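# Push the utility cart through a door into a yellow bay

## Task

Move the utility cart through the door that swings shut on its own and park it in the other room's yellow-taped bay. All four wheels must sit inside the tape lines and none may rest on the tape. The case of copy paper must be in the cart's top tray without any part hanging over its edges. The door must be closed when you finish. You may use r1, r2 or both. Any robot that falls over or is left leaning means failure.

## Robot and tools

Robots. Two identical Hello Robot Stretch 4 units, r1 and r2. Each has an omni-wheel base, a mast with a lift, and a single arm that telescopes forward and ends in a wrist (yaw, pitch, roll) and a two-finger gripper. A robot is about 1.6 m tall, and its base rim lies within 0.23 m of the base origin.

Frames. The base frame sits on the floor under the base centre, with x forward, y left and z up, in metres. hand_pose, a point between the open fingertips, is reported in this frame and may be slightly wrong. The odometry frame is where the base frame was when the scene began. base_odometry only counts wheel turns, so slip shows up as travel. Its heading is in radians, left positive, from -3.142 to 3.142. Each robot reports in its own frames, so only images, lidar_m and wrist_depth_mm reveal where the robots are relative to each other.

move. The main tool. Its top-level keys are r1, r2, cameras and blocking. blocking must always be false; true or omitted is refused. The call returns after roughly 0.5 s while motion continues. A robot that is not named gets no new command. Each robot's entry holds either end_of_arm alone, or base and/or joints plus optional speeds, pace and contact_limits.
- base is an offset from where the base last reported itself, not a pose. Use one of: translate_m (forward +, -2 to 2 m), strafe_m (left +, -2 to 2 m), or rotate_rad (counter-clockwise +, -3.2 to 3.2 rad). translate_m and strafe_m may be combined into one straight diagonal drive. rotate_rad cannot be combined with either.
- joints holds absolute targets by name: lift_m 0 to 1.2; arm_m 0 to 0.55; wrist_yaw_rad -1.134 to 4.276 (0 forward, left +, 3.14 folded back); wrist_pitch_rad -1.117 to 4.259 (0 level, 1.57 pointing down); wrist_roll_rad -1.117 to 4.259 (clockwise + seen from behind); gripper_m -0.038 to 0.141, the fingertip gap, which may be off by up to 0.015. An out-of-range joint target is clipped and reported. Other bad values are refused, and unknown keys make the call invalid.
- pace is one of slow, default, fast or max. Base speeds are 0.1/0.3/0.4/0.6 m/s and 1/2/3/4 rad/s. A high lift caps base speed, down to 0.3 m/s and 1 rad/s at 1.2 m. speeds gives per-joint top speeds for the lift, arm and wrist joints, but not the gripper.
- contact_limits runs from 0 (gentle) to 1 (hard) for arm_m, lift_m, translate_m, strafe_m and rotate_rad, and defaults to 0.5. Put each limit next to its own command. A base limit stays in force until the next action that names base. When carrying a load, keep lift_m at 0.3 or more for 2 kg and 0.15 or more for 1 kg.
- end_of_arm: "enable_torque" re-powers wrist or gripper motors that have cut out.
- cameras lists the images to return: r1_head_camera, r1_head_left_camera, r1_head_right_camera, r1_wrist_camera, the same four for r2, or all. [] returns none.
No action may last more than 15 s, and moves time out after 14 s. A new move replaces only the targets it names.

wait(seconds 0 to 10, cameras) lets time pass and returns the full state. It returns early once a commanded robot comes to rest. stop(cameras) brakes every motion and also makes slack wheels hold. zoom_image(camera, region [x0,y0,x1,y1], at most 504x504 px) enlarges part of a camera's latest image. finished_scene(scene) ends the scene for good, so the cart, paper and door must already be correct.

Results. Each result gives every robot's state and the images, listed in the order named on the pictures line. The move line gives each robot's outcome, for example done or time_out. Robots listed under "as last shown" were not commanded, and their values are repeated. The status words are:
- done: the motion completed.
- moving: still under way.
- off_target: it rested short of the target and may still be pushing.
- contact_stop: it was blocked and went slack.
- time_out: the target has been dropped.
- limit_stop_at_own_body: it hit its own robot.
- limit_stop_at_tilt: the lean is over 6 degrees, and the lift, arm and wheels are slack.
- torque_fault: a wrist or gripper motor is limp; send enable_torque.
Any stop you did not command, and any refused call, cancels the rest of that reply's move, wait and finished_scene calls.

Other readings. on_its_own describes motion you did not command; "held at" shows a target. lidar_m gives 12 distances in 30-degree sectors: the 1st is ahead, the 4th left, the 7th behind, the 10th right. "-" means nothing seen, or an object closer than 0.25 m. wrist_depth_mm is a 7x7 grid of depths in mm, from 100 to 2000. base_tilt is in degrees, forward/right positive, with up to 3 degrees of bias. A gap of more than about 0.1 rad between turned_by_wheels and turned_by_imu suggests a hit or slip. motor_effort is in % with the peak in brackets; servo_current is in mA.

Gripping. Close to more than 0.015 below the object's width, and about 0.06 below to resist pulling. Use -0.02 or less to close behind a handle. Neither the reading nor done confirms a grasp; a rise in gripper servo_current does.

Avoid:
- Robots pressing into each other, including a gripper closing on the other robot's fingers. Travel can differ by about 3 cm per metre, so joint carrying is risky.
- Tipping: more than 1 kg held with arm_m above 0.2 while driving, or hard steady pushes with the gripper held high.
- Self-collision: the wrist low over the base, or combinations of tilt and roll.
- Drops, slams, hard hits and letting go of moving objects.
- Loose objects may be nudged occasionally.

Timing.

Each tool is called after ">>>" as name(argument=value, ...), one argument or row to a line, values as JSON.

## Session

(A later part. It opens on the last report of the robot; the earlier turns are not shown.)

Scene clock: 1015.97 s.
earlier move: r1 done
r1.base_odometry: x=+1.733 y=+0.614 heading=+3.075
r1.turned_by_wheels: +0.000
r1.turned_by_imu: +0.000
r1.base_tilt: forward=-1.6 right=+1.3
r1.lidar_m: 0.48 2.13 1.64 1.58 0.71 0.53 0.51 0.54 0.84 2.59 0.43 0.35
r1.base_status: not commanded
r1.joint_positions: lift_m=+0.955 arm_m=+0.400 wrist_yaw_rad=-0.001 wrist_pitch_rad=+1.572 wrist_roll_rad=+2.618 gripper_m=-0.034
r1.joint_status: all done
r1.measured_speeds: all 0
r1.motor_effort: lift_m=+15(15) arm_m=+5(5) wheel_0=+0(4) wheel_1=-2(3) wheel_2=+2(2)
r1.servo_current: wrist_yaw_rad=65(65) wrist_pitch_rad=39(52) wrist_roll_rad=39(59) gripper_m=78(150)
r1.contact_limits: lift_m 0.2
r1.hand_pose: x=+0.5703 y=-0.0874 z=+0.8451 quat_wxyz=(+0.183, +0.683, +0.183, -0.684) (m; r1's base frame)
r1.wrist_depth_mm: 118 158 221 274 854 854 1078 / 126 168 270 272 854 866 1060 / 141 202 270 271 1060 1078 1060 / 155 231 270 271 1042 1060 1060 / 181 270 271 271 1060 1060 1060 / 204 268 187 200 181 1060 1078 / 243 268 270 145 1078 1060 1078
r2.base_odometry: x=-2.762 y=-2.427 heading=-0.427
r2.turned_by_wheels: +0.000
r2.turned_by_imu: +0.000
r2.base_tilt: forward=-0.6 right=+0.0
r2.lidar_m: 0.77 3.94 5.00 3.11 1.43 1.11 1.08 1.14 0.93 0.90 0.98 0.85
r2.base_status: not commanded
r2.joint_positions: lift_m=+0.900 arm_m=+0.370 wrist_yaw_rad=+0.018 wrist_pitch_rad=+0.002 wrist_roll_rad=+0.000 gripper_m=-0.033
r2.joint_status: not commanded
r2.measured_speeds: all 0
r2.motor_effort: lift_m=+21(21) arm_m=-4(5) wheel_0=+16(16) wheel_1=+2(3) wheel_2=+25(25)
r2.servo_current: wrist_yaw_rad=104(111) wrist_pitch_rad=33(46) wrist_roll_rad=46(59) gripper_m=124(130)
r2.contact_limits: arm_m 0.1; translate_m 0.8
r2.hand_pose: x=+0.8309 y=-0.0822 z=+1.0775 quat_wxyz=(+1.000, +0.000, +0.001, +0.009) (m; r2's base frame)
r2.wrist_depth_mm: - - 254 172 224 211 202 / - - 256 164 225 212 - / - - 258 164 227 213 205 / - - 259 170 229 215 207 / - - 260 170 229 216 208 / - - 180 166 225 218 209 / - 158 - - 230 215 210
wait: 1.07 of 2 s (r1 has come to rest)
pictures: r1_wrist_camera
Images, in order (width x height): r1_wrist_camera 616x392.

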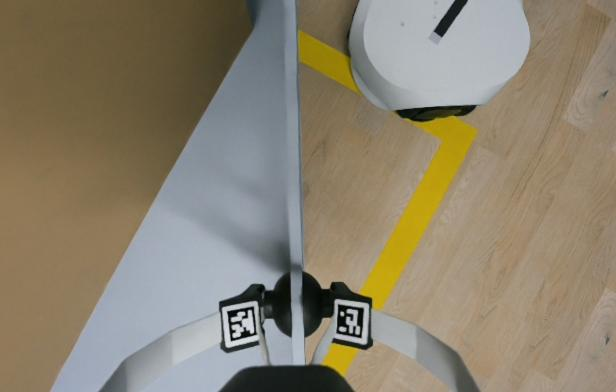

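>>> move(
  blocking=false,
  cameras=[],
  r1={"base":{"translate_m":0.17,"strafe_m":0.07},"joints":{"wrist_roll_rad":2.85},"pace":"slow","speeds":{"wrist_roll_rad":0.13},"contact_limits":{"translate_m":0.5}},
)

>>> wait(
  seconds=4,
  cameras=["r1_wrist_camera","r1_head_right_camera","r1_head_left_camera"],
)

Scene clock: 1020.07 s.
move: r1 moving
r1.base_odometry: x=+1.721 y=+0.609 heading=+3.075
r1.turned_by_wheels: +0.000
r1.turned_by_imu: +0.000
r1.base_tilt: forward=-1.6 right=+1.3
r1.lidar_m: 0.49 2.13 1.61 1.56 0.73 0.53 0.52 0.54 0.85 2.66 0.42 0.35
r1.base_status: translate_m moving; strafe_m moving
r1.joint_positions: lift_m=+0.955 arm_m=+0.400 wrist_yaw_rad=-0.001 wrist_pitch_rad=+1.574 wrist_roll_rad=+2.673 gripper_m=-0.034
r1.joint_status: wrist_roll_rad moving
r1.measured_speeds: translate_m=+0.048 strafe_m=+0.020 rotate_rad=-0.002 lift_m=+0.000 arm_m=+0.000 wrist_yaw_rad=+0.000 wrist_pitch_rad=+0.005 wrist_roll_rad=+0.127
r1.motor_effort: lift_m=+15(15) arm_m=+5(5) wheel_0=+2(4) wheel_1=+7(7) wheel_2=-7(7)
r1.servo_current: wrist_yaw_rad=46(52) wrist_pitch_rad=46(52) wrist_roll_rad=52(65) gripper_m=72(78)
r1.contact_limits: lift_m 0.2; translate_m 0.5
r1.hand_pose: x=+0.5698 y=-0.0874 z=+0.8451 quat_wxyz=(+0.163, +0.687, +0.164, -0.689) (m; r1's base frame)
r1.wrist_depth_mm: 121 158 233 931 854 854 1078 / 129 180 274 274 878 866 1078 / 149 208 273 273 1078 1098 1060 / 160 236 272 272 1078 1078 1060 / 180 271 272 273 1042 1078 1078 / 208 271 185 198 179 1078 1060 / 240 270 270 143 1060 1042 1060
r2: as last shown
r2.base_tilt: forward=-0.6 right=+0.1
r2.lidar_m: 0.77 3.93 4.95 3.10 1.43 1.10 1.08 1.17 0.92 0.89 0.99 0.86
r2.motor_effort: lift_m=+21(21) arm_m=-4(4) wheel_0=+16(16) wheel_1=+3(3) wheel_2=+25(25)
r2.servo_current: wrist_yaw_rad=104(117) wrist_pitch_rad=39(46) wrist_roll_rad=33(65) gripper_m=124(124)
r2.contact_limits: arm_m 0.1; translate_m 0.8
r2.wrist_depth_mm: - - 253 172 224 210 203 / - - 257 163 225 213 - / - - 257 164 226 214 205 / - - 259 170 228 215 206 / - - 262 171 230 216 207 / - - 180 166 224 217 209 / - 157 - - 230 215 210
pictures: none
No camera images: "cameras" was empty.

Scene clock: 1022.60 s.
earlier move: r1 done
r1.base_odometry: x=+1.559 y=+0.555 heading=+3.076
r1.turned_by_wheels: +0.001
r1.turned_by_imu: +0.001
r1.base_tilt: forward=-1.6 right=+1.3
r1.lidar_m: 0.43 2.03 1.54 1.49 0.95 0.70 0.68 0.71 1.04 3.22 0.32 0.25
r1.base_status: done
r1.joint_positions: lift_m=+0.955 arm_m=+0.400 wrist_yaw_rad=-0.001 wrist_pitch_rad=+1.574 wrist_roll_rad=+2.848 gripper_m=-0.034
r1.joint_status: all done
r1.measured_speeds: all 0
r1.motor_effort: lift_m=+15(15) arm_m=+5(5) wheel_0=+6(9) wheel_1=+2(7) wheel_2=-2(11)
r1.servo_current: wrist_yaw_rad=46(72) wrist_pitch_rad=46(52) wrist_roll_rad=52(78) gripper_m=72(78)
r1.contact_limits: lift_m 0.2; translate_m 0.5
r1.hand_pose: x=+0.5697 y=-0.0874 z=+0.8451 quat_wxyz=(+0.103, +0.698, +0.103, -0.701) (m; r1's base frame)
r1.wrist_depth_mm: 123 165 235 276 866 1060 1060 / 137 187 274 274 891 1078 1078 / 156 214 273 273 1078 1078 1060 / 173 257 272 273 1060 1078 1060 / 201 271 272 271 1060 1042 1078 / 236 271 186 199 180 1060 1078 / 268 268 270 137 1042 134 1078
r2.base_odometry: x=-2.762 y=-2.427 heading=-0.427
r2.turned_by_wheels: +0.000
r2.turned_by_imu: +0.000
r2.base_tilt: forward=-0.6 right=+0.0
r2.lidar_m: 0.80 3.94 4.94 3.10 1.42 1.10 1.06 1.17 0.93 0.90 0.98 0.85
r2.base_status: not commanded
r2.joint_positions: lift_m=+0.900 arm_m=+0.370 wrist_yaw_rad=+0.018 wrist_pitch_rad=+0.002 wrist_roll_rad=+0.000 gripper_m=-0.033
r2.joint_status: not commanded
r2.measured_speeds: all 0
r2.motor_effort: lift_m=+21(21) arm_m=-4(5) wheel_0=+16(16) wheel_1=+2(3) wheel_2=+25(25)
r2.servo_current: wrist_yaw_rad=98(117) wrist_pitch_rad=39(46) wrist_roll_rad=46(65) gripper_m=130(130)
r2.contact_limits: arm_m 0.1; translate_m 0.8
r2.hand_pose: x=+0.8309 y=-0.0822 z=+1.0775 quat_wxyz=(+1.000, +0.000, +0.001, +0.009) (m; r2's base frame)
r2.wrist_depth_mm: - - 253 172 224 211 202 / - - 255 163 226 213 - / - - 257 164 226 213 205 / - - 260 170 229 214 206 / - - 260 171 230 216 208 / - - 179 167 225 217 208 / - 157 - - 230 214 210
wait: 2.53 of 4 s (r1 has come to rest)
pictures: r1_head_left_camera, r1_head_right_camera, r1_wrist_camera
Images, in order (width x height): r1_head_left_camera 420x672, r1_head_right_camera 420x672, r1_wrist_camera 616x392.

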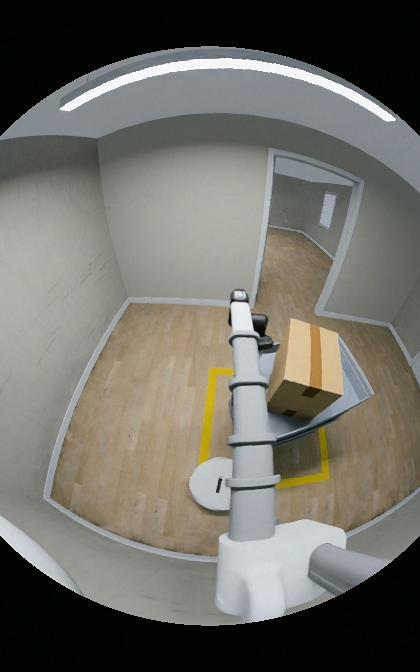

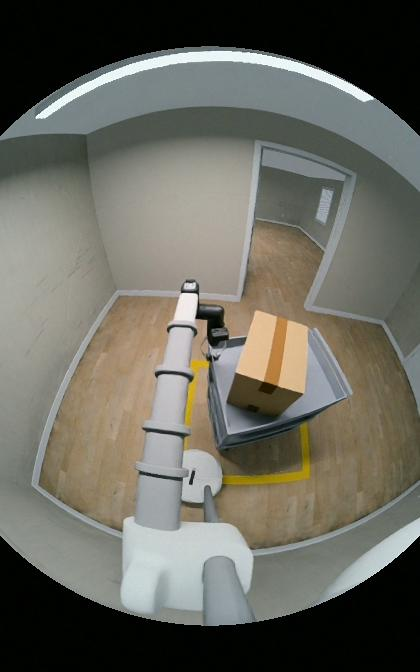

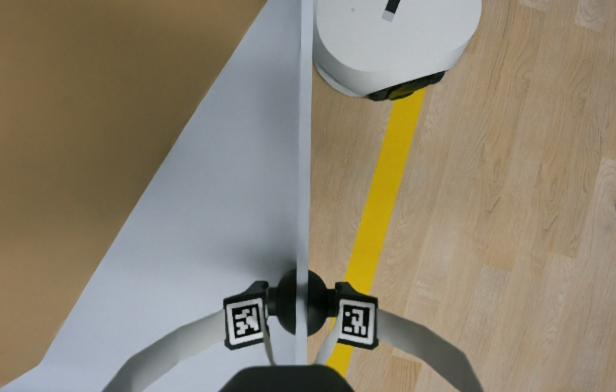

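>>> move(
  blocking=false,
  cameras=[],
  r1={"joints":{"gripper_m":0.055}},
)

>>> wait(
  seconds=2,
  cameras=["r1_wrist_camera"],
)

>>> move(
  blocking=false,
  cameras=[],
  r1={"joints":{"lift_m":1.16},"pace":"slow"},
)

>>> wait(
  seconds=4,
  cameras=["r1_wrist_camera"],
)

>>> move(
  blocking=false,
  cameras=[],
  r1={"base":{"translate_m":-0.3},"pace":"slow"},
)

>>> wait(
  seconds=5,
  cameras=["r1_wrist_camera","r1_head_right_camera"],
)

Scene clock: 1043.83 s.
move: r1 moving
r1.base_odometry: x=+1.559 y=+0.555 heading=+3.076
r1.turned_by_wheels: +0.000
r1.turned_by_imu: +0.000
r1.base_tilt: forward=-1.6 right=+1.3
r1.lidar_m: 0.45 2.03 1.55 1.49 0.95 0.71 0.63 0.72 1.04 3.21 0.31 0.26
r1.base_status: not commanded
r1.joint_positions: lift_m=+0.955 arm_m=+0.400 wrist_yaw_rad=-0.001 wrist_pitch_rad=+1.574 wrist_roll_rad=+2.848 gripper_m=-0.009
r1.joint_status: gripper_m moving
r1.measured_speeds: all 0
r1.motor_effort: lift_m=+15(15) arm_m=+5(5) wheel_0=+6(7) wheel_1=+2(3) wheel_2=-2(2)
r1.servo_current: wrist_yaw_rad=46(65) wrist_pitch_rad=46(46) wrist_roll_rad=46(65) gripper_m=59(72)
r1.contact_limits: lift_m 0.2; translate_m 0.5
r1.hand_pose: x=+0.5697 y=-0.0874 z=+0.8451 quat_wxyz=(+0.103, +0.698, +0.103, -0.701) (m; r1's base frame)
r1.wrist_depth_mm: 124 163 236 274 866 1078 1098 / 138 185 274 276 917 1078 1042 / 157 215 273 273 1060 1060 1078 / 174 260 272 273 1078 1060 1042 / 206 273 272 274 1060 1060 1060 / 237 272 271 202 182 1078 1078 / 271 271 270 152 180 1060 1042
r2: as last shown
r2.lidar_m: 0.78 3.91 4.99 3.11 1.38 1.09 1.08 1.15 0.93 0.89 1.00 0.83
r2.servo_current: wrist_yaw_rad=111(111) wrist_pitch_rad=39(46) wrist_roll_rad=46(52) gripper_m=124(124)
r2.contact_limits: arm_m 0.1; translate_m 0.8
r2.wrist_depth_mm: - - 254 172 224 211 203 / - - 256 163 225 212 - / - - 257 164 227 213 204 / - - 259 171 229 215 206 / - - 259 171 230 217 207 / - - 179 167 224 217 209 / - 157 - - 230 215 210
pictures: none
No camera images: "cameras" was empty.

Scene clock: 1044.93 s.
earlier move: r1 done
r1.base_odometry: x=+1.559 y=+0.555 heading=+3.076
r1.turned_by_wheels: +0.000
r1.turned_by_imu: +0.000
r1.base_tilt: forward=-1.6 right=+1.3
r1.lidar_m: 0.45 2.03 1.55 1.49 0.95 0.69 0.66 0.73 1.07 3.23 0.33 0.25
r1.base_status: not commanded
r1.joint_positions: lift_m=+0.955 arm_m=+0.400 wrist_yaw_rad=-0.001 wrist_pitch_rad=+1.572 wrist_roll_rad=+2.848 gripper_m=+0.055
r1.joint_status: all done
r1.measured_speeds: all 0
r1.motor_effort: lift_m=+15(15) arm_m=+5(5) wheel_0=+5(7) wheel_1=+2(3) wheel_2=-2(2)
r1.servo_current: wrist_yaw_rad=52(65) wrist_pitch_rad=46(46) wrist_roll_rad=39(65) gripper_m=46(91)
r1.contact_limits: lift_m 0.2; translate_m 0.5
r1.hand_pose: x=+0.5702 y=-0.0874 z=+0.8451 quat_wxyz=(+0.103, +0.699, +0.103, -0.700) (m; r1's base frame)
r1.wrist_depth_mm: 122 161 230 274 854 1060 1078 / 136 181 276 274 931 1060 1078 / 154 212 273 273 1078 1078 1042 / 170 256 273 273 1060 1060 1042 / 197 272 271 272 1042 1078 1042 / 235 271 197 272 189 1042 1078 / 270 271 271 137 1060 1060 1060
r2.base_odometry: x=-2.762 y=-2.427 heading=-0.427
r2.turned_by_wheels: +0.000
r2.turned_by_imu: +0.000
r2.base_tilt: forward=-0.6 right=+0.0
r2.lidar_m: 0.76 3.98 4.97 3.10 1.41 1.09 1.07 1.19 0.92 0.90 1.00 0.84
r2.base_status: not commanded
r2.joint_positions: lift_m=+0.900 arm_m=+0.370 wrist_yaw_rad=+0.018 wrist_pitch_rad=+0.002 wrist_roll_rad=+0.000 gripper_m=-0.033
r2.joint_status: not commanded
r2.measured_speeds: all 0
r2.motor_effort: lift_m=+21(21) arm_m=-4(5) wheel_0=+16(16) wheel_1=+3(3) wheel_2=+24(25)
r2.servo_current: wrist_yaw_rad=91(117) wrist_pitch_rad=39(46) wrist_roll_rad=46(59) gripper_m=130(130)
r2.contact_limits: arm_m 0.1; translate_m 0.8
r2.hand_pose: x=+0.8309 y=-0.0822 z=+1.0775 quat_wxyz=(+1.000, +0.000, +0.001, +0.009) (m; r2's base frame)
r2.wrist_depth_mm: - - 253 171 224 211 202 / - - 255 163 225 213 - / - - 257 164 227 214 205 / - - 258 170 229 215 206 / - - 262 171 229 216 207 / - - 179 167 224 217 208 / - 157 - - 231 216 210
wait: 1.10 of 2 s (r1 has come to rest)
pictures: r1_wrist_camera
Images, in order (width x height): r1_wrist_camera 616x392.

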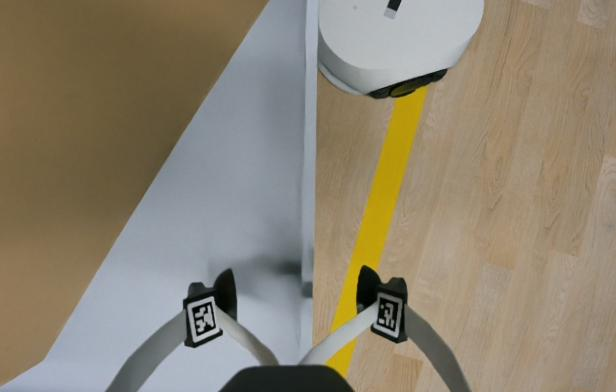

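Scene clock: 1045.43 s.
move: r1 moving
r1.base_odometry: x=+1.559 y=+0.555 heading=+3.076
r1.turned_by_wheels: +0.000
r1.turned_by_imu: +0.000
r1.base_tilt: forward=-1.5 right=+1.2
r1.lidar_m: 0.41 2.05 1.52 1.50 0.94 0.68 0.67 0.72 1.06 3.24 0.34 0.25
r1.base_status: not commanded
r1.joint_positions: lift_m=+0.980 arm_m=+0.400 wrist_yaw_rad=-0.001 wrist_pitch_rad=+1.572 wrist_roll_rad=+2.848 gripper_m=+0.055
r1.joint_status: lift_m moving
r1.measured_speeds: translate_m=+0.000 strafe_m=+0.000 rotate_rad=+0.000 lift_m=+0.097 arm_m=+0.000 wrist_yaw_rad=+0.000 wrist_pitch_rad=+0.000 wrist_roll_rad=+0.000
r1.motor_effort: lift_m=+28(28) arm_m=+5(5) wheel_0=+5(5) wheel_1=+2(2) wheel_2=-2(2)
r1.servo_current: wrist_yaw_rad=46(59) wrist_pitch_rad=46(46) wrist_roll_rad=59(59) gripper_m=46(46)
r1.contact_limits: translate_m 0.5
r1.hand_pose: x=+0.5703 y=-0.0874 z=+0.8696 quat_wxyz=(+0.103, +0.699, +0.103, -0.700) (m; r1's base frame)
r1.wrist_depth_mm: 122 161 228 296 878 1118 1078 / 136 182 276 296 917 1098 1078 / 154 211 293 293 1078 1118 1098 / 170 253 294 294 1098 1098 1098 / 197 291 293 293 1060 1098 1078 / 235 293 195 294 187 1098 1078 / 290 291 293 143 1078 1078 1078
r2: as last shown
r2.lidar_m: 0.78 3.96 5.00 3.08 1.41 1.10 1.08 1.17 0.92 0.90 1.00 0.84
r2.motor_effort: lift_m=+21(21) arm_m=-4(4) wheel_0=+16(16) wheel_1=+2(3) wheel_2=+25(25)
r2.servo_current: wrist_yaw_rad=98(111) wrist_pitch_rad=46(46) wrist_roll_rad=46(52) gripper_m=124(130)
r2.contact_limits: arm_m 0.1; translate_m 0.8
r2.wrist_depth_mm: - - 254 172 224 211 202 / - - 255 163 226 213 - / - - 257 164 226 213 205 / - - 260 171 229 214 206 / - - 260 171 230 216 208 / - - 179 167 224 218 208 / - 157 - - 231 215 209
pictures: none
No camera images: "cameras" was empty.

Scene clock: 1047.33 s.
earlier move: r1 done
r1.base_odometry: x=+1.559 y=+0.555 heading=+3.076
r1.turned_by_wheels: +0.000
r1.turned_by_imu: +0.000
r1.base_tilt: forward=-1.6 right=+1.3
r1.lidar_m: 0.42 2.05 1.53 1.49 0.92 0.69 0.67 0.73 1.10 3.23 0.31 0.25
r1.base_status: not commanded
r1.joint_positions: lift_m=+1.159 arm_m=+0.400 wrist_yaw_rad=-0.001 wrist_pitch_rad=+1.572 wrist_roll_rad=+2.848 gripper_m=+0.055
r1.joint_status: all done
r1.measured_speeds: all 0
r1.motor_effort: lift_m=+25(28) arm_m=+5(5) wheel_0=+5(5) wheel_1=+2(2) wheel_2=-2(2)
r1.servo_current: wrist_yaw_rad=33(78) wrist_pitch_rad=46(52) wrist_roll_rad=46(72) gripper_m=39(52)
r1.contact_limits: translate_m 0.5
r1.hand_pose: x=+0.5703 y=-0.0874 z=+1.0493 quat_wxyz=(+0.103, +0.699, +0.103, -0.700) (m; r1's base frame)
r1.wrist_depth_mm: 200 200 227 480 1060 1255 1308 / 200 199 281 477 1060 1281 1255 / 199 213 366 480 1281 1281 1255 / 198 255 477 473 1255 1281 1281 / 198 317 473 477 1281 1281 1281 / 234 415 195 477 189 1255 1281 / 285 1255 1255 143 1255 1281 1255
r2.base_odometry: x=-2.762 y=-2.427 heading=-0.427
r2.turned_by_wheels: +0.000
r2.turned_by_imu: +0.000
r2.base_tilt: forward=-0.6 right=+0.0
r2.lidar_m: 0.78 3.95 4.97 3.12 1.41 1.11 1.06 1.14 0.92 0.91 0.99 0.85
r2.base_status: not commanded
r2.joint_positions: lift_m=+0.900 arm_m=+0.370 wrist_yaw_rad=+0.018 wrist_pitch_rad=+0.002 wrist_roll_rad=+0.000 gripper_m=-0.033
r2.joint_status: not commanded
r2.measured_speeds: all 0
r2.motor_effort: lift_m=+21(21) arm_m=-4(5) wheel_0=+16(16) wheel_1=+3(3) wheel_2=+25(25)
r2.servo_current: wrist_yaw_rad=98(117) wrist_pitch_rad=46(46) wrist_roll_rad=46(59) gripper_m=117(130)
r2.contact_limits: arm_m 0.1; translate_m 0.8
r2.hand_pose: x=+0.8309 y=-0.0822 z=+1.0775 quat_wxyz=(+1.000, +0.000, +0.001, +0.009) (m; r2's base frame)
r2.wrist_depth_mm: - - 254 171 224 211 202 / - - 255 163 227 213 - / - - 257 164 227 214 205 / - - 259 170 229 215 207 / - - 260 171 229 216 208 / - - 179 166 224 217 209 / - 157 - - 231 214 210
wait: 1.90 of 4 s (r1 has come to rest)
pictures: r1_wrist_camera
Images, in order (width x height): r1_wrist_camera 616x392.

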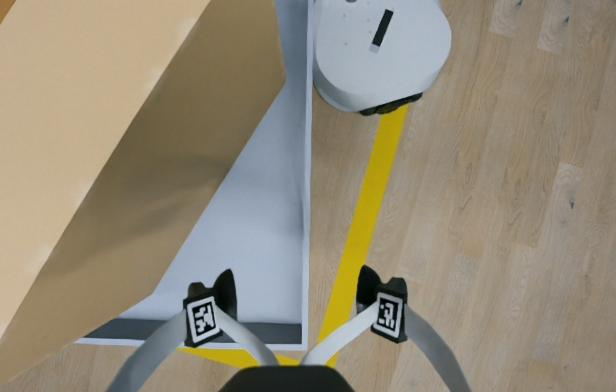

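Scene clock: 1047.83 s.
move: r1 moving
r1.base_odometry: x=+1.572 y=+0.554 heading=+3.075
r1.turned_by_wheels: +0.000
r1.turned_by_imu: +0.000
r1.base_tilt: forward=-1.6 right=+1.2
r1.lidar_m: 0.40 2.07 1.55 1.50 0.93 0.68 0.66 0.73 1.04 3.22 0.35 0.26
r1.base_status: translate_m moving
r1.joint_positions: lift_m=+1.159 arm_m=+0.400 wrist_yaw_rad=-0.001 wrist_pitch_rad=+1.572 wrist_roll_rad=+2.848 gripper_m=+0.055
r1.joint_status: not commanded
r1.measured_speeds: translate_m=-0.049 strafe_m=-0.001 rotate_rad=+0.000 lift_m=+0.000 arm_m=+0.000 wrist_yaw_rad=+0.000 wrist_pitch_rad=+0.000 wrist_roll_rad=+0.000
r1.motor_effort: lift_m=+25(25) arm_m=+5(5) wheel_0=-2(6) wheel_1=-4(7) wheel_2=+4(7)
r1.servo_current: wrist_yaw_rad=52(65) wrist_pitch_rad=52(52) wrist_roll_rad=52(52) gripper_m=46(46)
r1.hand_pose: x=+0.5703 y=-0.0874 z=+1.0493 quat_wxyz=(+0.103, +0.699, +0.103, -0.700) (m; r1's base frame)
r1.wrist_depth_mm: 200 200 221 477 1042 1308 1255 / 200 200 272 477 1042 1255 1281 / 200 204 345 477 1255 1255 1255 / 199 245 480 477 1281 1255 1308 / 198 301 480 477 1229 1281 1281 / 224 377 195 473 189 1255 1255 / 262 163 1281 137 1255 1281 1281
r2: as last shown
r2.lidar_m: 0.75 3.96 4.96 3.12 1.43 1.10 1.06 1.16 0.93 0.90 0.99 0.84
r2.motor_effort: lift_m=+21(21) arm_m=-4(4) wheel_0=+16(16) wheel_1=+2(3) wheel_2=+25(25)
r2.servo_current: wrist_yaw_rad=98(117) wrist_pitch_rad=39(46) wrist_roll_rad=33(52) gripper_m=124(130)
r2.contact_limits: arm_m 0.1; translate_m 0.8
r2.wrist_depth_mm: - - 254 172 224 211 203 / - - 256 163 226 213 - / - - 257 164 228 214 205 / - - 259 171 229 214 207 / - - 260 171 230 216 208 / - - 179 166 224 217 208 / - 157 - - 230 216 210
pictures: none
No camera images: "cameras" was empty.

Scene clock: 1051.63 s.
earlier move: r1 done
r1.base_odometry: x=+1.858 y=+0.535 heading=+3.075
r1.turned_by_wheels: +0.000
r1.turned_by_imu: +0.000
r1.base_tilt: forward=-1.6 right=+1.3
r1.lidar_m: 0.55 2.08 1.54 1.31 0.52 0.40 0.37 0.41 0.62 2.02 0.85 0.52
r1.base_status: done
r1.joint_positions: lift_m=+1.159 arm_m=+0.400 wrist_yaw_rad=-0.001 wrist_pitch_rad=+1.572 wrist_roll_rad=+2.848 gripper_m=+0.055
r1.joint_status: not commanded
r1.measured_speeds: all 0
r1.motor_effort: lift_m=+25(25) arm_m=+5(5) wheel_0=-4(7) wheel_1=-2(7) wheel_2=+2(7)
r1.servo_current: wrist_yaw_rad=46(65) wrist_pitch_rad=39(52) wrist_roll_rad=59(72) gripper_m=46(46)
r1.hand_pose: x=+0.5703 y=-0.0874 z=+1.0493 quat_wxyz=(+0.103, +0.699, +0.103, -0.700) (m; r1's base frame)
r1.wrist_depth_mm: 1281 1281 1281 1255 1060 1255 1281 / 1281 1281 1281 1281 1078 1255 1281 / 1281 1255 1308 1281 1281 1255 1281 / 473 477 473 1255 1255 1255 1255 / 355 473 473 1281 1281 1255 1255 / 279 345 195 1229 189 1255 1255 / 234 250 407 143 1281 1229 1281
r2.base_odometry: x=-2.762 y=-2.427 heading=-0.427
r2.turned_by_wheels: +0.000
r2.turned_by_imu: +0.001
r2.base_tilt: forward=-0.6 right=+0.0
r2.lidar_m: 0.77 3.92 4.98 3.09 1.42 1.10 1.07 1.18 0.94 0.90 0.97 0.85
r2.base_status: not commanded
r2.joint_positions: lift_m=+0.900 arm_m=+0.370 wrist_yaw_rad=+0.018 wrist_pitch_rad=+0.002 wrist_roll_rad=+0.000 gripper_m=-0.033
r2.joint_status: not commanded
r2.measured_speeds: all 0
r2.motor_effort: lift_m=+21(21) arm_m=-4(5) wheel_0=+16(16) wheel_1=+3(3) wheel_2=+25(25)
r2.servo_current: wrist_yaw_rad=98(117) wrist_pitch_rad=39(52) wrist_roll_rad=52(59) gripper_m=117(130)
r2.contact_limits: arm_m 0.1; translate_m 0.8
r2.hand_pose: x=+0.8309 y=-0.0822 z=+1.0775 quat_wxyz=(+1.000, +0.000, +0.001, +0.009) (m; r2's base frame)
r2.wrist_depth_mm: - - 254 172 224 211 203 / - - 256 163 226 213 - / - - 257 164 227 213 205 / - - 259 171 228 215 206 / - - 260 170 230 216 207 / - - 179 165 224 217 209 / - 157 - - 231 215 210
wait: 3.80 of 5 s (r1 has come to rest)
pictures: r1_head_right_camera, r1_wrist_camera
Images, in order (width x height): r1_head_right_camera 420x672, r1_wrist_camera 616x392.

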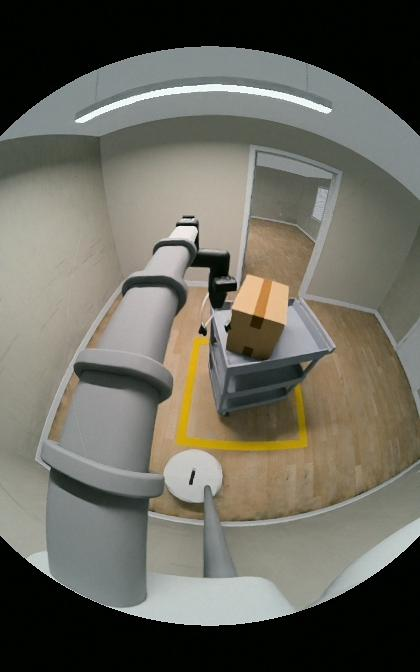

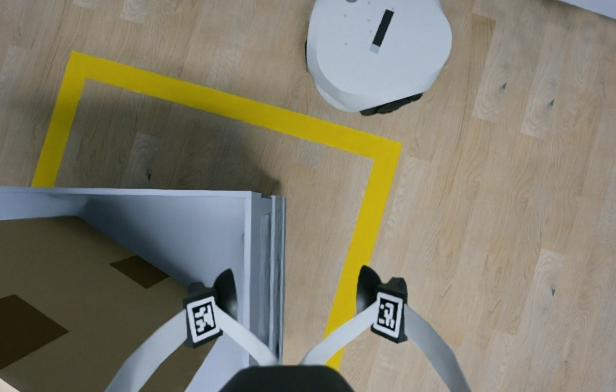

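>>> move(
  blocking=false,
  r1={"joints":{"arm_m":0.1}},
  cameras=["r1_head_camera","r1_head_right_camera","r1_head_left_camera","r2_head_camera"],
)

>>> wait(
  seconds=2,
  cameras=["r1_head_camera","r1_head_right_camera","r1_head_left_camera","r1_wrist_camera","r2_head_camera"],
)

Scene clock: 1070.33 s.
move: r1 moving
r1.base_odometry: x=+1.858 y=+0.535 heading=+3.075
r1.turned_by_wheels: +0.000
r1.turned_by_imu: +0.000
r1.base_tilt: forward=-1.6 right=+1.3
r1.lidar_m: 0.56 2.07 1.56 1.31 0.53 0.38 0.38 0.40 0.60 1.97 0.87 0.53
r1.base_status: not commanded
r1.joint_positions: lift_m=+1.159 arm_m=+0.349 wrist_yaw_rad=-0.001 wrist_pitch_rad=+1.572 wrist_roll_rad=+2.848 gripper_m=+0.055
r1.joint_status: arm_m moving
r1.measured_speeds: translate_m=+0.000 strafe_m=+0.000 rotate_rad=+0.000 lift_m=+0.000 arm_m=-0.195 wrist_yaw_rad=+0.000 wrist_pitch_rad=+0.000 wrist_roll_rad=+0.000
r1.motor_effort: lift_m=+25(25) arm_m=-8(8) wheel_0=-3(4) wheel_1=-2(2) wheel_2=+2(2)
r1.servo_current: wrist_yaw_rad=52(59) wrist_pitch_rad=39(52) wrist_roll_rad=52(65) gripper_m=39(46)
r1.hand_pose: x=+0.5199 y=-0.0874 z=+1.0493 quat_wxyz=(+0.103, +0.699, +0.103, -0.700) (m; r1's base frame)
r1.wrist_depth_mm: 1255 1255 1255 1255 1060 1281 1255 / 1255 1255 1255 1281 1060 1255 1255 / 1281 1281 1229 1281 1308 1281 1281 / 1255 1281 1255 1255 1255 1281 1255 / 410 473 477 1281 1255 1281 1255 / 325 410 193 1255 188 1281 1281 / 274 287 404 143 1255 1281 1308
r2: as last shown
r2.turned_by_imu: +0.000
r2.lidar_m: 0.79 3.95 4.95 3.11 1.42 1.09 1.08 1.16 0.93 0.89 0.98 0.85
r2.motor_effort: lift_m=+21(21) arm_m=-4(4) wheel_0=+16(16) wheel_1=+2(3) wheel_2=+25(25)
r2.servo_current: wrist_yaw_rad=98(111) wrist_pitch_rad=39(46) wrist_roll_rad=52(52) gripper_m=124(124)
r2.contact_limits: arm_m 0.1; translate_m 0.8
r2.wrist_depth_mm: - - 253 171 224 211 202 / - - 256 163 226 213 - / - - 256 164 226 213 205 / - - 259 171 229 214 206 / - - 260 170 229 216 208 / - - 179 166 225 218 209 / - 157 - - 230 215 210
pictures: r1_head_camera, r1_head_left_camera, r1_head_right_camera, r2_head_camera
Images, in order (width x height): r1_head_camera 420x560, r1_head_left_camera 420x672, r1_head_right_camera 420x672, r2_head_camera 420x560.

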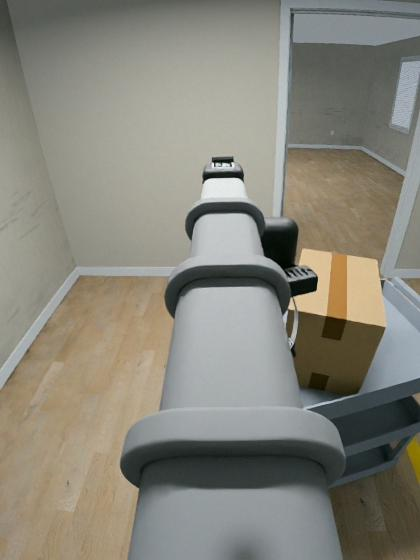

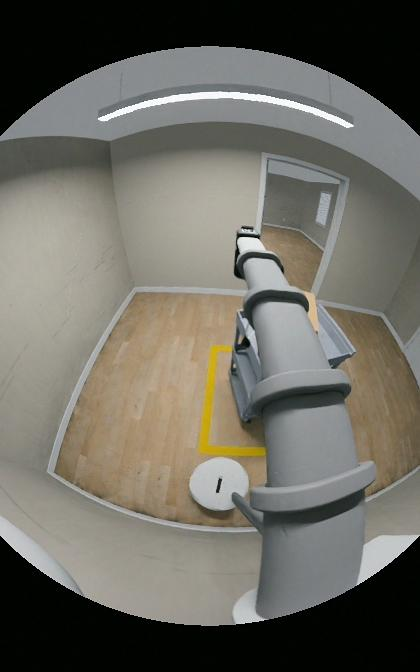

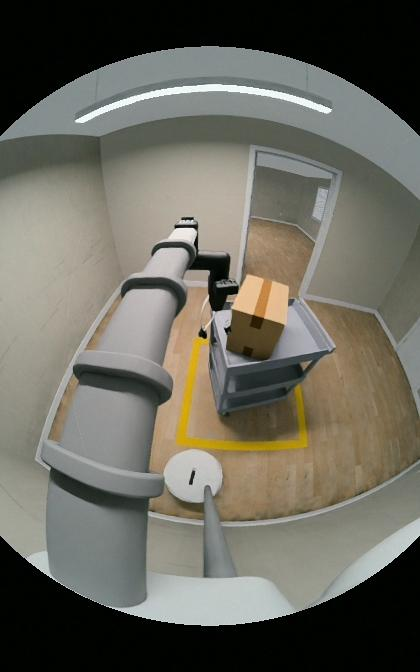

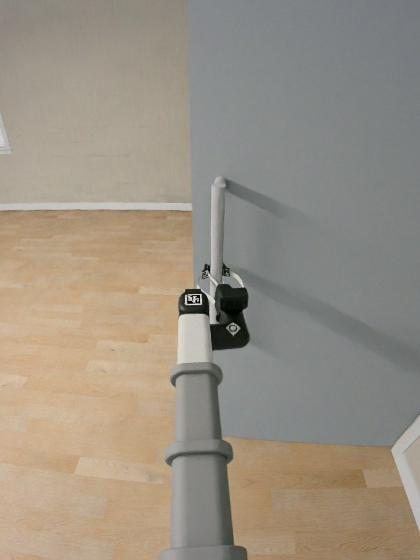

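Scene clock: 1071.83 s.
earlier move: r1 done
r1.base_odometry: x=+1.858 y=+0.535 heading=+3.075
r1.turned_by_wheels: +0.000
r1.turned_by_imu: +0.000
r1.base_tilt: forward=-1.6 right=+1.3
r1.lidar_m: 0.55 2.08 1.55 1.32 0.53 0.37 0.37 0.42 0.63 1.97 0.86 0.50
r1.base_status: not commanded
r1.joint_positions: lift_m=+1.159 arm_m=+0.100 wrist_yaw_rad=-0.001 wrist_pitch_rad=+1.572 wrist_roll_rad=+2.848 gripper_m=+0.055
r1.joint_status: all done
r1.measured_speeds: all 0
r1.motor_effort: lift_m=+25(25) arm_m=-5(10) wheel_0=-3(4) wheel_1=-2(2) wheel_2=+2(2)
r1.servo_current: wrist_yaw_rad=72(72) wrist_pitch_rad=46(52) wrist_roll_rad=46(65) gripper_m=46(46)
r1.hand_pose: x=+0.2706 y=-0.0874 z=+1.0493 quat_wxyz=(+0.103, +0.699, +0.103, -0.700) (m; r1's base frame)
r1.wrist_depth_mm: 1281 1255 1281 1255 1281 - - / 1255 1281 1281 1281 1281 1281 1255 / 1255 1281 1281 1060 1042 1281 1281 / 1281 1281 1281 1118 1308 1281 1281 / 1281 1229 1281 1255 1281 1255 1255 / 1255 - 191 1281 187 1255 1255 / - 150 188 153 1255 1255 1255
r2.base_odometry: x=-2.762 y=-2.427 heading=-0.427
r2.turned_by_wheels: +0.000
r2.turned_by_imu: +0.000
r2.base_tilt: forward=-0.6 right=+0.0
r2.lidar_m: 0.78 3.94 4.97 3.11 1.41 1.09 1.08 1.17 0.93 0.90 0.98 0.84
r2.base_status: not commanded
r2.joint_positions: lift_m=+0.900 arm_m=+0.370 wrist_yaw_rad=+0.018 wrist_pitch_rad=+0.002 wrist_roll_rad=+0.000 gripper_m=-0.033
r2.joint_status: not commanded
r2.measured_speeds: all 0
r2.motor_effort: lift_m=+21(21) arm_m=-4(5) wheel_0=+16(16) wheel_1=+3(3) wheel_2=+25(25)
r2.servo_current: wrist_yaw_rad=91(117) wrist_pitch_rad=33(46) wrist_roll_rad=46(59) gripper_m=124(124)
r2.contact_limits: arm_m 0.1; translate_m 0.8
r2.hand_pose: x=+0.8309 y=-0.0822 z=+1.0775 quat_wxyz=(+1.000, +0.000, +0.001, +0.009) (m; r2's base frame)
r2.wrist_depth_mm: - - 253 171 223 211 203 / - - 255 164 225 213 - / - - 258 164 227 213 205 / - - 258 171 228 215 206 / - - 259 171 230 216 208 / - - 179 166 224 218 208 / - 157 - - 231 214 209
wait: 1.50 of 2 s (r1 has come to rest)
pictures: r1_head_camera, r1_head_left_camera, r1_head_right_camera, r1_wrist_camera, r2_head_camera
Images, in order (width x height): r1_head_camera 420x560, r1_head_left_camera 420x672, r1_head_right_camera 420x672, r1_wrist_camera 616x392, r2_head_camera 420x560.

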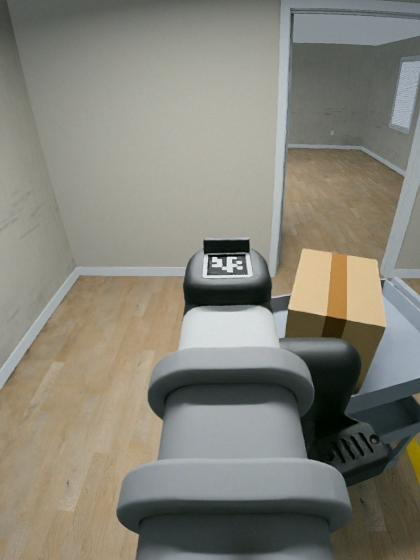

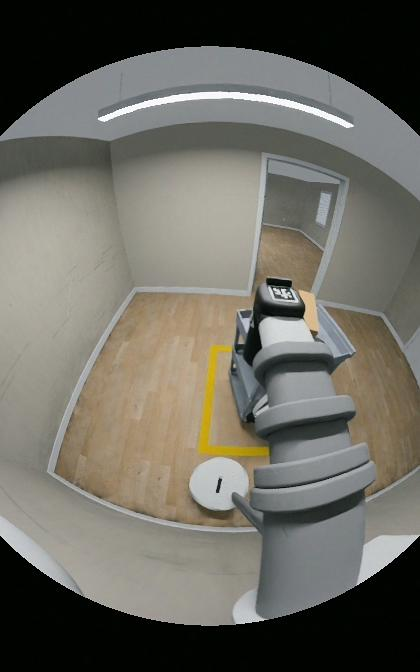

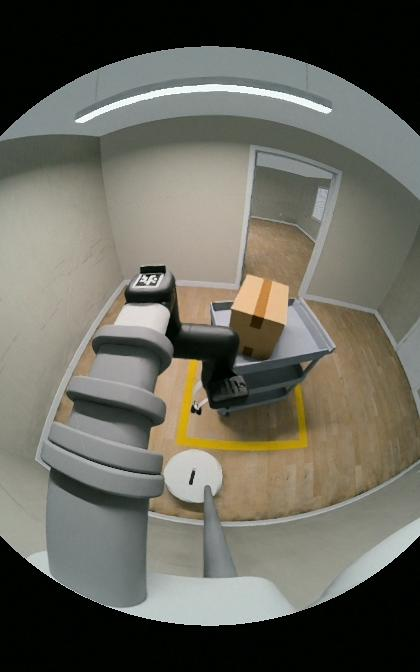

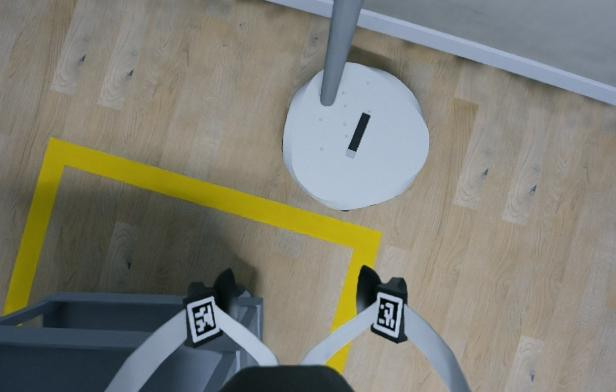

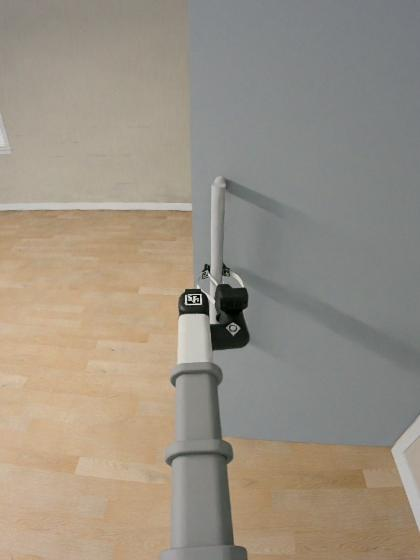

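>>> move(
  blocking=false,
  r1={"base":{"strafe_m":-1.2},"joints":{"arm_m":0.0},"contact_limits":{"strafe_m":0.2}},
  cameras=["r1_head_right_camera"],
)

>>> zoom_image(
  camera="r1_head_right_camera",
  region=[170, 330, 330, 470],
)

>>> wait(
  seconds=6,
  cameras=["r1_head_camera","r1_head_right_camera","r1_head_left_camera"],
)

>>> zoom_image(
  camera="r1_head_left_camera",
  region=[80, 280, 330, 500],
)

Scene clock: 1081.23 s.
move: r1 moving
r1.base_odometry: x=+1.861 y=+0.571 heading=+3.075
r1.turned_by_wheels: +0.000
r1.turned_by_imu: +0.000
r1.base_tilt: forward=-1.6 right=+1.3
r1.lidar_m: 0.52 2.12 1.60 1.26 0.55 0.40 0.36 0.41 0.62 2.00 0.86 0.52
r1.base_status: strafe_m moving
r1.joint_positions: lift_m=+1.159 arm_m=+0.049 wrist_yaw_rad=-0.001 wrist_pitch_rad=+1.572 wrist_roll_rad=+2.848 gripper_m=+0.055
r1.joint_status: arm_m moving
r1.measured_speeds: translate_m=+0.000 strafe_m=-0.140 rotate_rad=+0.002 lift_m=+0.000 arm_m=-0.195 wrist_yaw_rad=+0.000 wrist_pitch_rad=+0.000 wrist_roll_rad=+0.000
r1.motor_effort: lift_m=+25(25) arm_m=-5(8) wheel_0=+10(10) wheel_1=-8(10) wheel_2=+1(2)
r1.servo_current: wrist_yaw_rad=39(72) wrist_pitch_rad=33(46) wrist_roll_rad=46(59) gripper_m=46(46)
r1.contact_limits: strafe_m 0.2
r1.hand_pose: x=+0.2199 y=-0.0874 z=+1.0493 quat_wxyz=(+0.103, +0.699, +0.103, -0.700) (m; r1's base frame)
r1.wrist_depth_mm: 1255 1255 1229 1281 585 - - / 1281 1281 1255 1255 1281 1281 - / 1255 1255 1255 1025 1060 1255 1281 / 1255 1281 1281 1060 1060 1255 1255 / 1255 1281 1255 1308 1255 1255 1281 / 1255 1255 191 1281 189 1255 1255 / - 150 - 143 1281 1255 1255
r2: as last shown
r2.lidar_m: 0.77 3.94 4.96 3.12 1.43 1.10 1.08 1.15 0.92 0.88 0.98 0.86
r2.motor_effort: lift_m=+21(21) arm_m=-4(4) wheel_0=+16(16) wheel_1=+2(3) wheel_2=+24(25)
r2.servo_current: wrist_yaw_rad=98(111) wrist_pitch_rad=46(46) wrist_roll_rad=46(52) gripper_m=117(137)
r2.contact_limits: arm_m 0.1; translate_m 0.8
r2.wrist_depth_mm: - - 255 172 224 211 203 / - - 255 163 225 213 - / - - 258 165 227 213 204 / - - 259 170 229 215 206 / - - 260 170 230 217 208 / - - 179 166 225 217 208 / - 157 - - 231 215 210
pictures: r1_head_right_camera
Images, in order (width x height): r1_head_right_camera 420x672.

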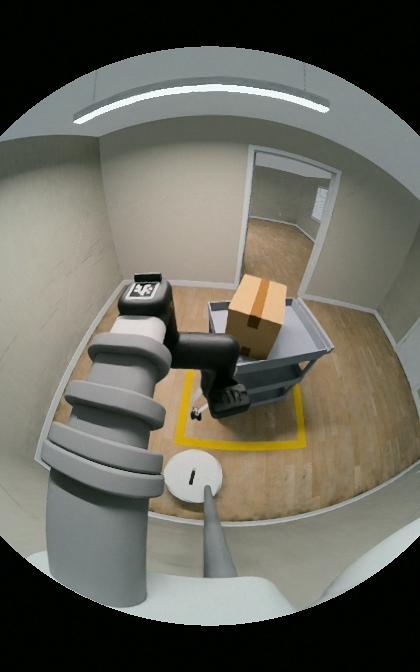

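Scaled by 3.150 from the camera's 420x672 image, which has a finer 600x960 frame.

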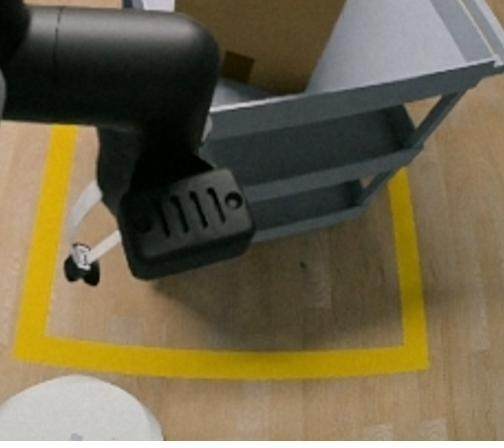

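Scene clock: 1086.07 s.
earlier move: r1 done
r1.base_odometry: x=+1.938 y=+1.732 heading=+3.075
r1.turned_by_wheels: +0.000
r1.turned_by_imu: -0.008
r1.base_tilt: forward=-1.6 right=+1.3
r1.lidar_m: 2.33 0.75 0.85 1.54 0.61 0.45 0.43 0.45 0.70 2.03 2.10 2.40
r1.base_status: done
r1.joint_positions: lift_m=+1.159 arm_m=+0.000 wrist_yaw_rad=-0.001 wrist_pitch_rad=+1.572 wrist_roll_rad=+2.848 gripper_m=+0.055
r1.joint_status: all done
r1.measured_speeds: all 0
r1.motor_effort: lift_m=+25(25) arm_m=-5(8) wheel_0=+2(13) wheel_1=-1(12) wheel_2=+0(2)
r1.servo_current: wrist_yaw_rad=46(72) wrist_pitch_rad=39(52) wrist_roll_rad=52(72) gripper_m=46(52)
r1.contact_limits: strafe_m 0.2
r1.hand_pose: x=+0.1706 y=-0.0874 z=+1.0493 quat_wxyz=(+0.103, +0.699, +0.103, -0.700) (m; r1's base frame)
r1.wrist_depth_mm: 1255 1281 1281 1255 - - - / 1281 1255 1308 1255 1255 1255 1255 / 1255 1255 1229 1060 1060 1308 1255 / 1255 1281 1281 1060 1042 1255 1281 / 1255 1255 1281 1229 1308 1281 1255 / 1229 1229 192 1255 187 1255 1281 / 1281 1255 1229 154 1229 1255 1281
r2.base_odometry: x=-2.762 y=-2.427 heading=-0.427
r2.turned_by_wheels: +0.000
r2.turned_by_imu: +0.001
r2.base_tilt: forward=-0.7 right=+0.0
r2.lidar_m: 0.74 3.95 4.97 3.09 1.42 1.12 1.07 1.16 0.93 0.91 0.97 0.84
r2.base_status: not commanded
r2.joint_positions: lift_m=+0.900 arm_m=+0.370 wrist_yaw_rad=+0.018 wrist_pitch_rad=+0.002 wrist_roll_rad=+0.000 gripper_m=-0.033
r2.joint_status: not commanded
r2.measured_speeds: all 0
r2.motor_effort: lift_m=+21(21) arm_m=-4(5) wheel_0=+16(16) wheel_1=+2(3) wheel_2=+24(25)
r2.servo_current: wrist_yaw_rad=104(117) wrist_pitch_rad=46(52) wrist_roll_rad=39(65) gripper_m=130(137)
r2.contact_limits: arm_m 0.1; translate_m 0.8
r2.hand_pose: x=+0.8309 y=-0.0822 z=+1.0775 quat_wxyz=(+1.000, +0.000, +0.001, +0.009) (m; r2's base frame)
r2.wrist_depth_mm: - - 254 172 224 211 202 / - - 256 163 226 212 - / - - 257 164 228 214 204 / - - 259 171 229 214 207 / - - 262 170 229 216 208 / - - 179 166 224 218 208 / - 157 - - 231 215 209
wait: 4.83 of 6 s (r1 has come to rest)
pictures: r1_head_camera, r1_head_left_camera, r1_head_right_camera
Images, in order (width x height): r1_head_camera 420x560, r1_head_left_camera 420x672, r1_head_right_camera 420x672.

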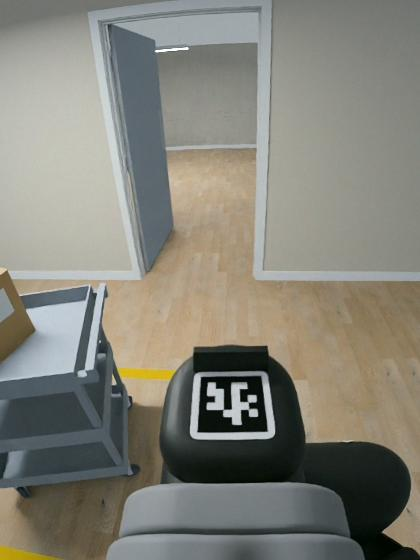

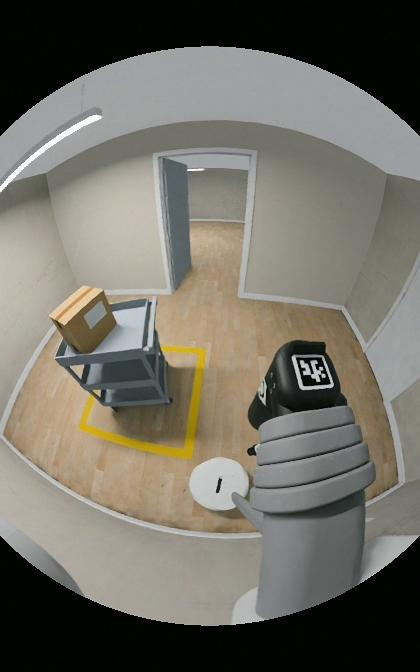

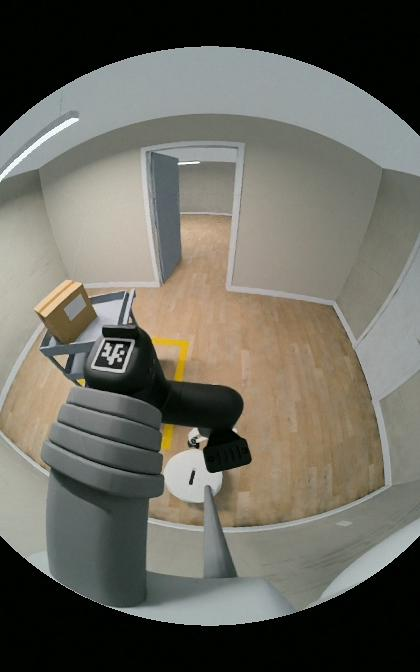

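Scaled by 2.016 from the camera's 420x672 image, which has a finer 600x960 frame.

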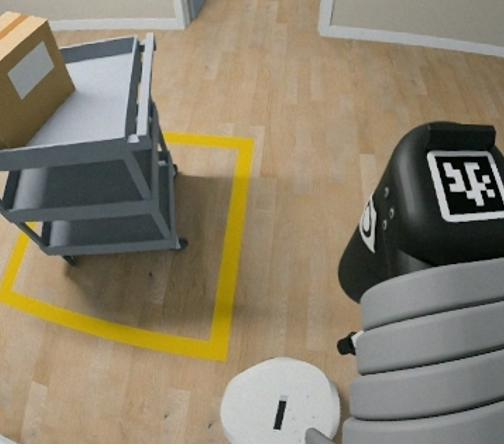

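>>> zoom_image(
  camera="r1_head_camera",
  region=[0, 330, 200, 560],
)

>>> move(
  blocking=false,
  r1={"joints":{"lift_m":0.7}},
  r2={"base":{"translate_m":0.12},"pace":"slow","contact_limits":{"translate_m":0.3}},
  cameras=[],
)

>>> wait(
  seconds=2.5,
  cameras=["r2_head_camera","r1_head_camera","r2_head_right_camera"],
)

Scaled by 2.191 from the camera's 420x560 image, which has a finer 600x800 frame.

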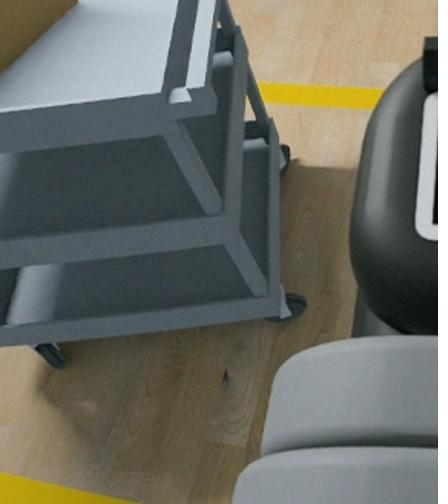

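Scene clock: 1098.23 s.
move: r1 moving; r2 moving
r1.base_odometry: x=+1.938 y=+1.732 heading=+3.075
r1.turned_by_wheels: +0.000
r1.turned_by_imu: +0.000
r1.base_tilt: forward=-1.6 right=+1.3
r1.lidar_m: 2.34 0.75 0.86 1.54 0.59 0.46 0.43 0.47 0.69 2.01 2.11 2.40
r1.base_status: not commanded
r1.joint_positions: lift_m=+1.123 arm_m=+0.000 wrist_yaw_rad=-0.001 wrist_pitch_rad=+1.572 wrist_roll_rad=+2.848 gripper_m=+0.055
r1.joint_status: lift_m moving
r1.measured_speeds: translate_m=+0.000 strafe_m=+0.000 rotate_rad=+0.000 lift_m=-0.146 arm_m=+0.000 wrist_yaw_rad=+0.000 wrist_pitch_rad=+0.000 wrist_roll_rad=+0.000
r1.motor_effort: lift_m=+13(24) arm_m=-5(5) wheel_0=+2(2) wheel_1=-1(2) wheel_2=+0(0)
r1.servo_current: wrist_yaw_rad=39(65) wrist_pitch_rad=46(52) wrist_roll_rad=46(52) gripper_m=39(46)
r1.contact_limits: strafe_m 0.2
r1.hand_pose: x=+0.1706 y=-0.0874 z=+1.0124 quat_wxyz=(+0.103, +0.699, +0.103, -0.700) (m; r1's base frame)
r1.wrist_depth_mm: 1229 1205 1205 1255 1229 - - / 1229 1229 1229 1229 1255 1205 1255 / 1229 1205 1229 1008 1042 1229 1255 / 1229 1229 1255 1060 1025 1205 1205 / 1229 1229 1255 1229 1229 1205 1255 / 1229 1229 193 1255 188 1205 1229 / 1229 1229 1229 153 1205 1229 1255
r2.base_odometry: x=-2.751 y=-2.431 heading=-0.424
r2.turned_by_wheels: +0.003
r2.turned_by_imu: +0.004
r2.base_tilt: forward=-0.7 right=+0.0
r2.lidar_m: 0.76 3.90 4.99 3.15 1.42 1.10 1.07 1.18 0.93 0.89 0.97 0.82
r2.base_status: translate_m moving
r2.joint_positions: lift_m=+0.900 arm_m=+0.370 wrist_yaw_rad=+0.018 wrist_pitch_rad=+0.002 wrist_roll_rad=+0.000 gripper_m=-0.033
r2.joint_status: not commanded
r2.measured_speeds: translate_m=+0.049 strafe_m=-0.001 rotate_rad=+0.000 lift_m=+0.000 arm_m=+0.000 wrist_yaw_rad=+0.000 wrist_pitch_rad=+0.000 wrist_roll_rad=+0.000
r2.motor_effort: lift_m=+21(21) arm_m=-4(4) wheel_0=+20(26) wheel_1=+12(14) wheel_2=+7(23)
r2.servo_current: wrist_yaw_rad=98(104) wrist_pitch_rad=46(46) wrist_roll_rad=46(59) gripper_m=111(124)
r2.contact_limits: arm_m 0.1; translate_m 0.3
r2.hand_pose: x=+0.8309 y=-0.0822 z=+1.0775 quat_wxyz=(+1.000, +0.000, +0.001, +0.009) (m; r2's base frame)
r2.wrist_depth_mm: - - - 162 224 211 202 / - - 256 163 226 213 - / - - 258 164 227 213 205 / - - 259 169 229 215 206 / - - 262 165 229 216 206 / - - 180 166 181 216 208 / - 156 - - 229 213 209
pictures: none
No camera images: "cameras" was empty.

Scene clock: 1100.23 s.
earlier move: r1 moving; r2 done
r1.base_odometry: x=+1.938 y=+1.732 heading=+3.075
r1.turned_by_wheels: +0.000
r1.turned_by_imu: +0.000
r1.base_tilt: forward=-1.6 right=+1.3
r1.lidar_m: 2.32 0.73 0.82 1.54 0.60 0.45 0.44 0.47 0.69 2.01 2.10 2.40
r1.base_status: not commanded
r1.joint_positions: lift_m=+0.701 arm_m=+0.000 wrist_yaw_rad=-0.001 wrist_pitch_rad=+1.572 wrist_roll_rad=+2.848 gripper_m=+0.055
r1.joint_status: lift_m moving
r1.measured_speeds: translate_m=+0.000 strafe_m=+0.000 rotate_rad=+0.000 lift_m=-0.014 arm_m=+0.000 wrist_yaw_rad=+0.000 wrist_pitch_rad=+0.000 wrist_roll_rad=+0.000
r1.motor_effort: lift_m=+11(24) arm_m=-5(5) wheel_0=+2(2) wheel_1=-1(2) wheel_2=+0(0)
r1.servo_current: wrist_yaw_rad=59(65) wrist_pitch_rad=46(52) wrist_roll_rad=33(65) gripper_m=46(52)
r1.contact_limits: strafe_m 0.2
r1.hand_pose: x=+0.1706 y=-0.0874 z=+0.5905 quat_wxyz=(+0.103, +0.699, +0.103, -0.700) (m; r1's base frame)
r1.wrist_depth_mm: 809 820 798 809 603 820 831 / 820 809 820 603 603 809 809 / 809 809 820 603 597 597 820 / 820 809 798 597 591 603 820 / 809 820 798 820 609 820 809 / 798 809 193 798 189 - 809 / 809 798 798 798 798 820 809
r2.base_odometry: x=-2.653 y=-2.476 heading=-0.426
r2.turned_by_wheels: -0.002
r2.turned_by_imu: +0.000
r2.base_tilt: forward=-0.6 right=+0.0
r2.lidar_m: 0.76 3.77 4.95 3.43 1.55 1.22 1.18 1.21 0.96 0.91 0.95 0.81
r2.base_status: done
r2.joint_positions: lift_m=+0.900 arm_m=+0.370 wrist_yaw_rad=+0.018 wrist_pitch_rad=+0.002 wrist_roll_rad=+0.000 gripper_m=-0.034
r2.joint_status: not commanded
r2.measured_speeds: all 0
r2.motor_effort: lift_m=+21(21) arm_m=-4(5) wheel_0=+5(26) wheel_1=+4(14) wheel_2=+3(23)
r2.servo_current: wrist_yaw_rad=98(111) wrist_pitch_rad=39(46) wrist_roll_rad=52(59) gripper_m=124(124)
r2.contact_limits: arm_m 0.1; translate_m 0.3
r2.hand_pose: x=+0.8309 y=-0.0822 z=+1.0775 quat_wxyz=(+1.000, +0.000, +0.001, +0.009) (m; r2's base frame)
r2.wrist_depth_mm: - - - 160 222 205 194 / - - - 161 224 206 195 / - - - 163 225 208 196 / - - - 165 227 209 198 / - - - 165 228 209 199 / - - 185 167 180 211 199 / - - - - 229 205 200
wait: 2.00 of 2.5 s (r2 has come to rest)
pictures: r1_head_camera, r2_head_camera, r2_head_right_camera
Images, in order (width x height): r1_head_camera 420x560, r2_head_camera 420x560, r2_head_right_camera 420x672.

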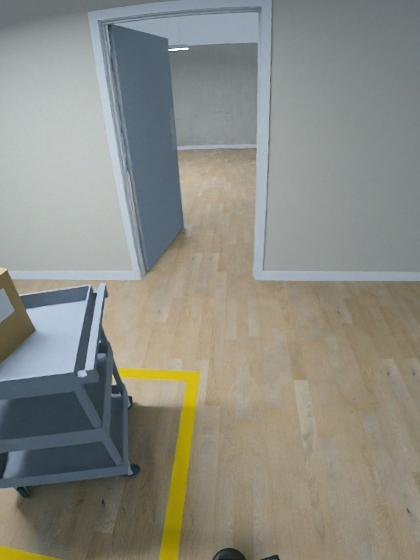

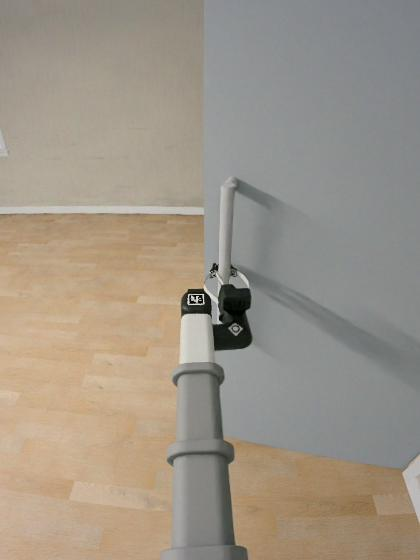

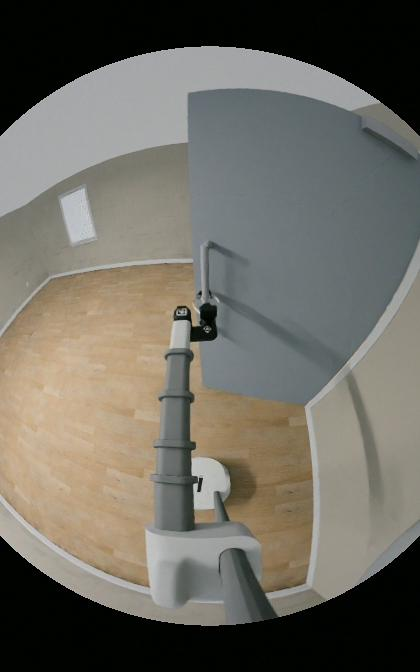

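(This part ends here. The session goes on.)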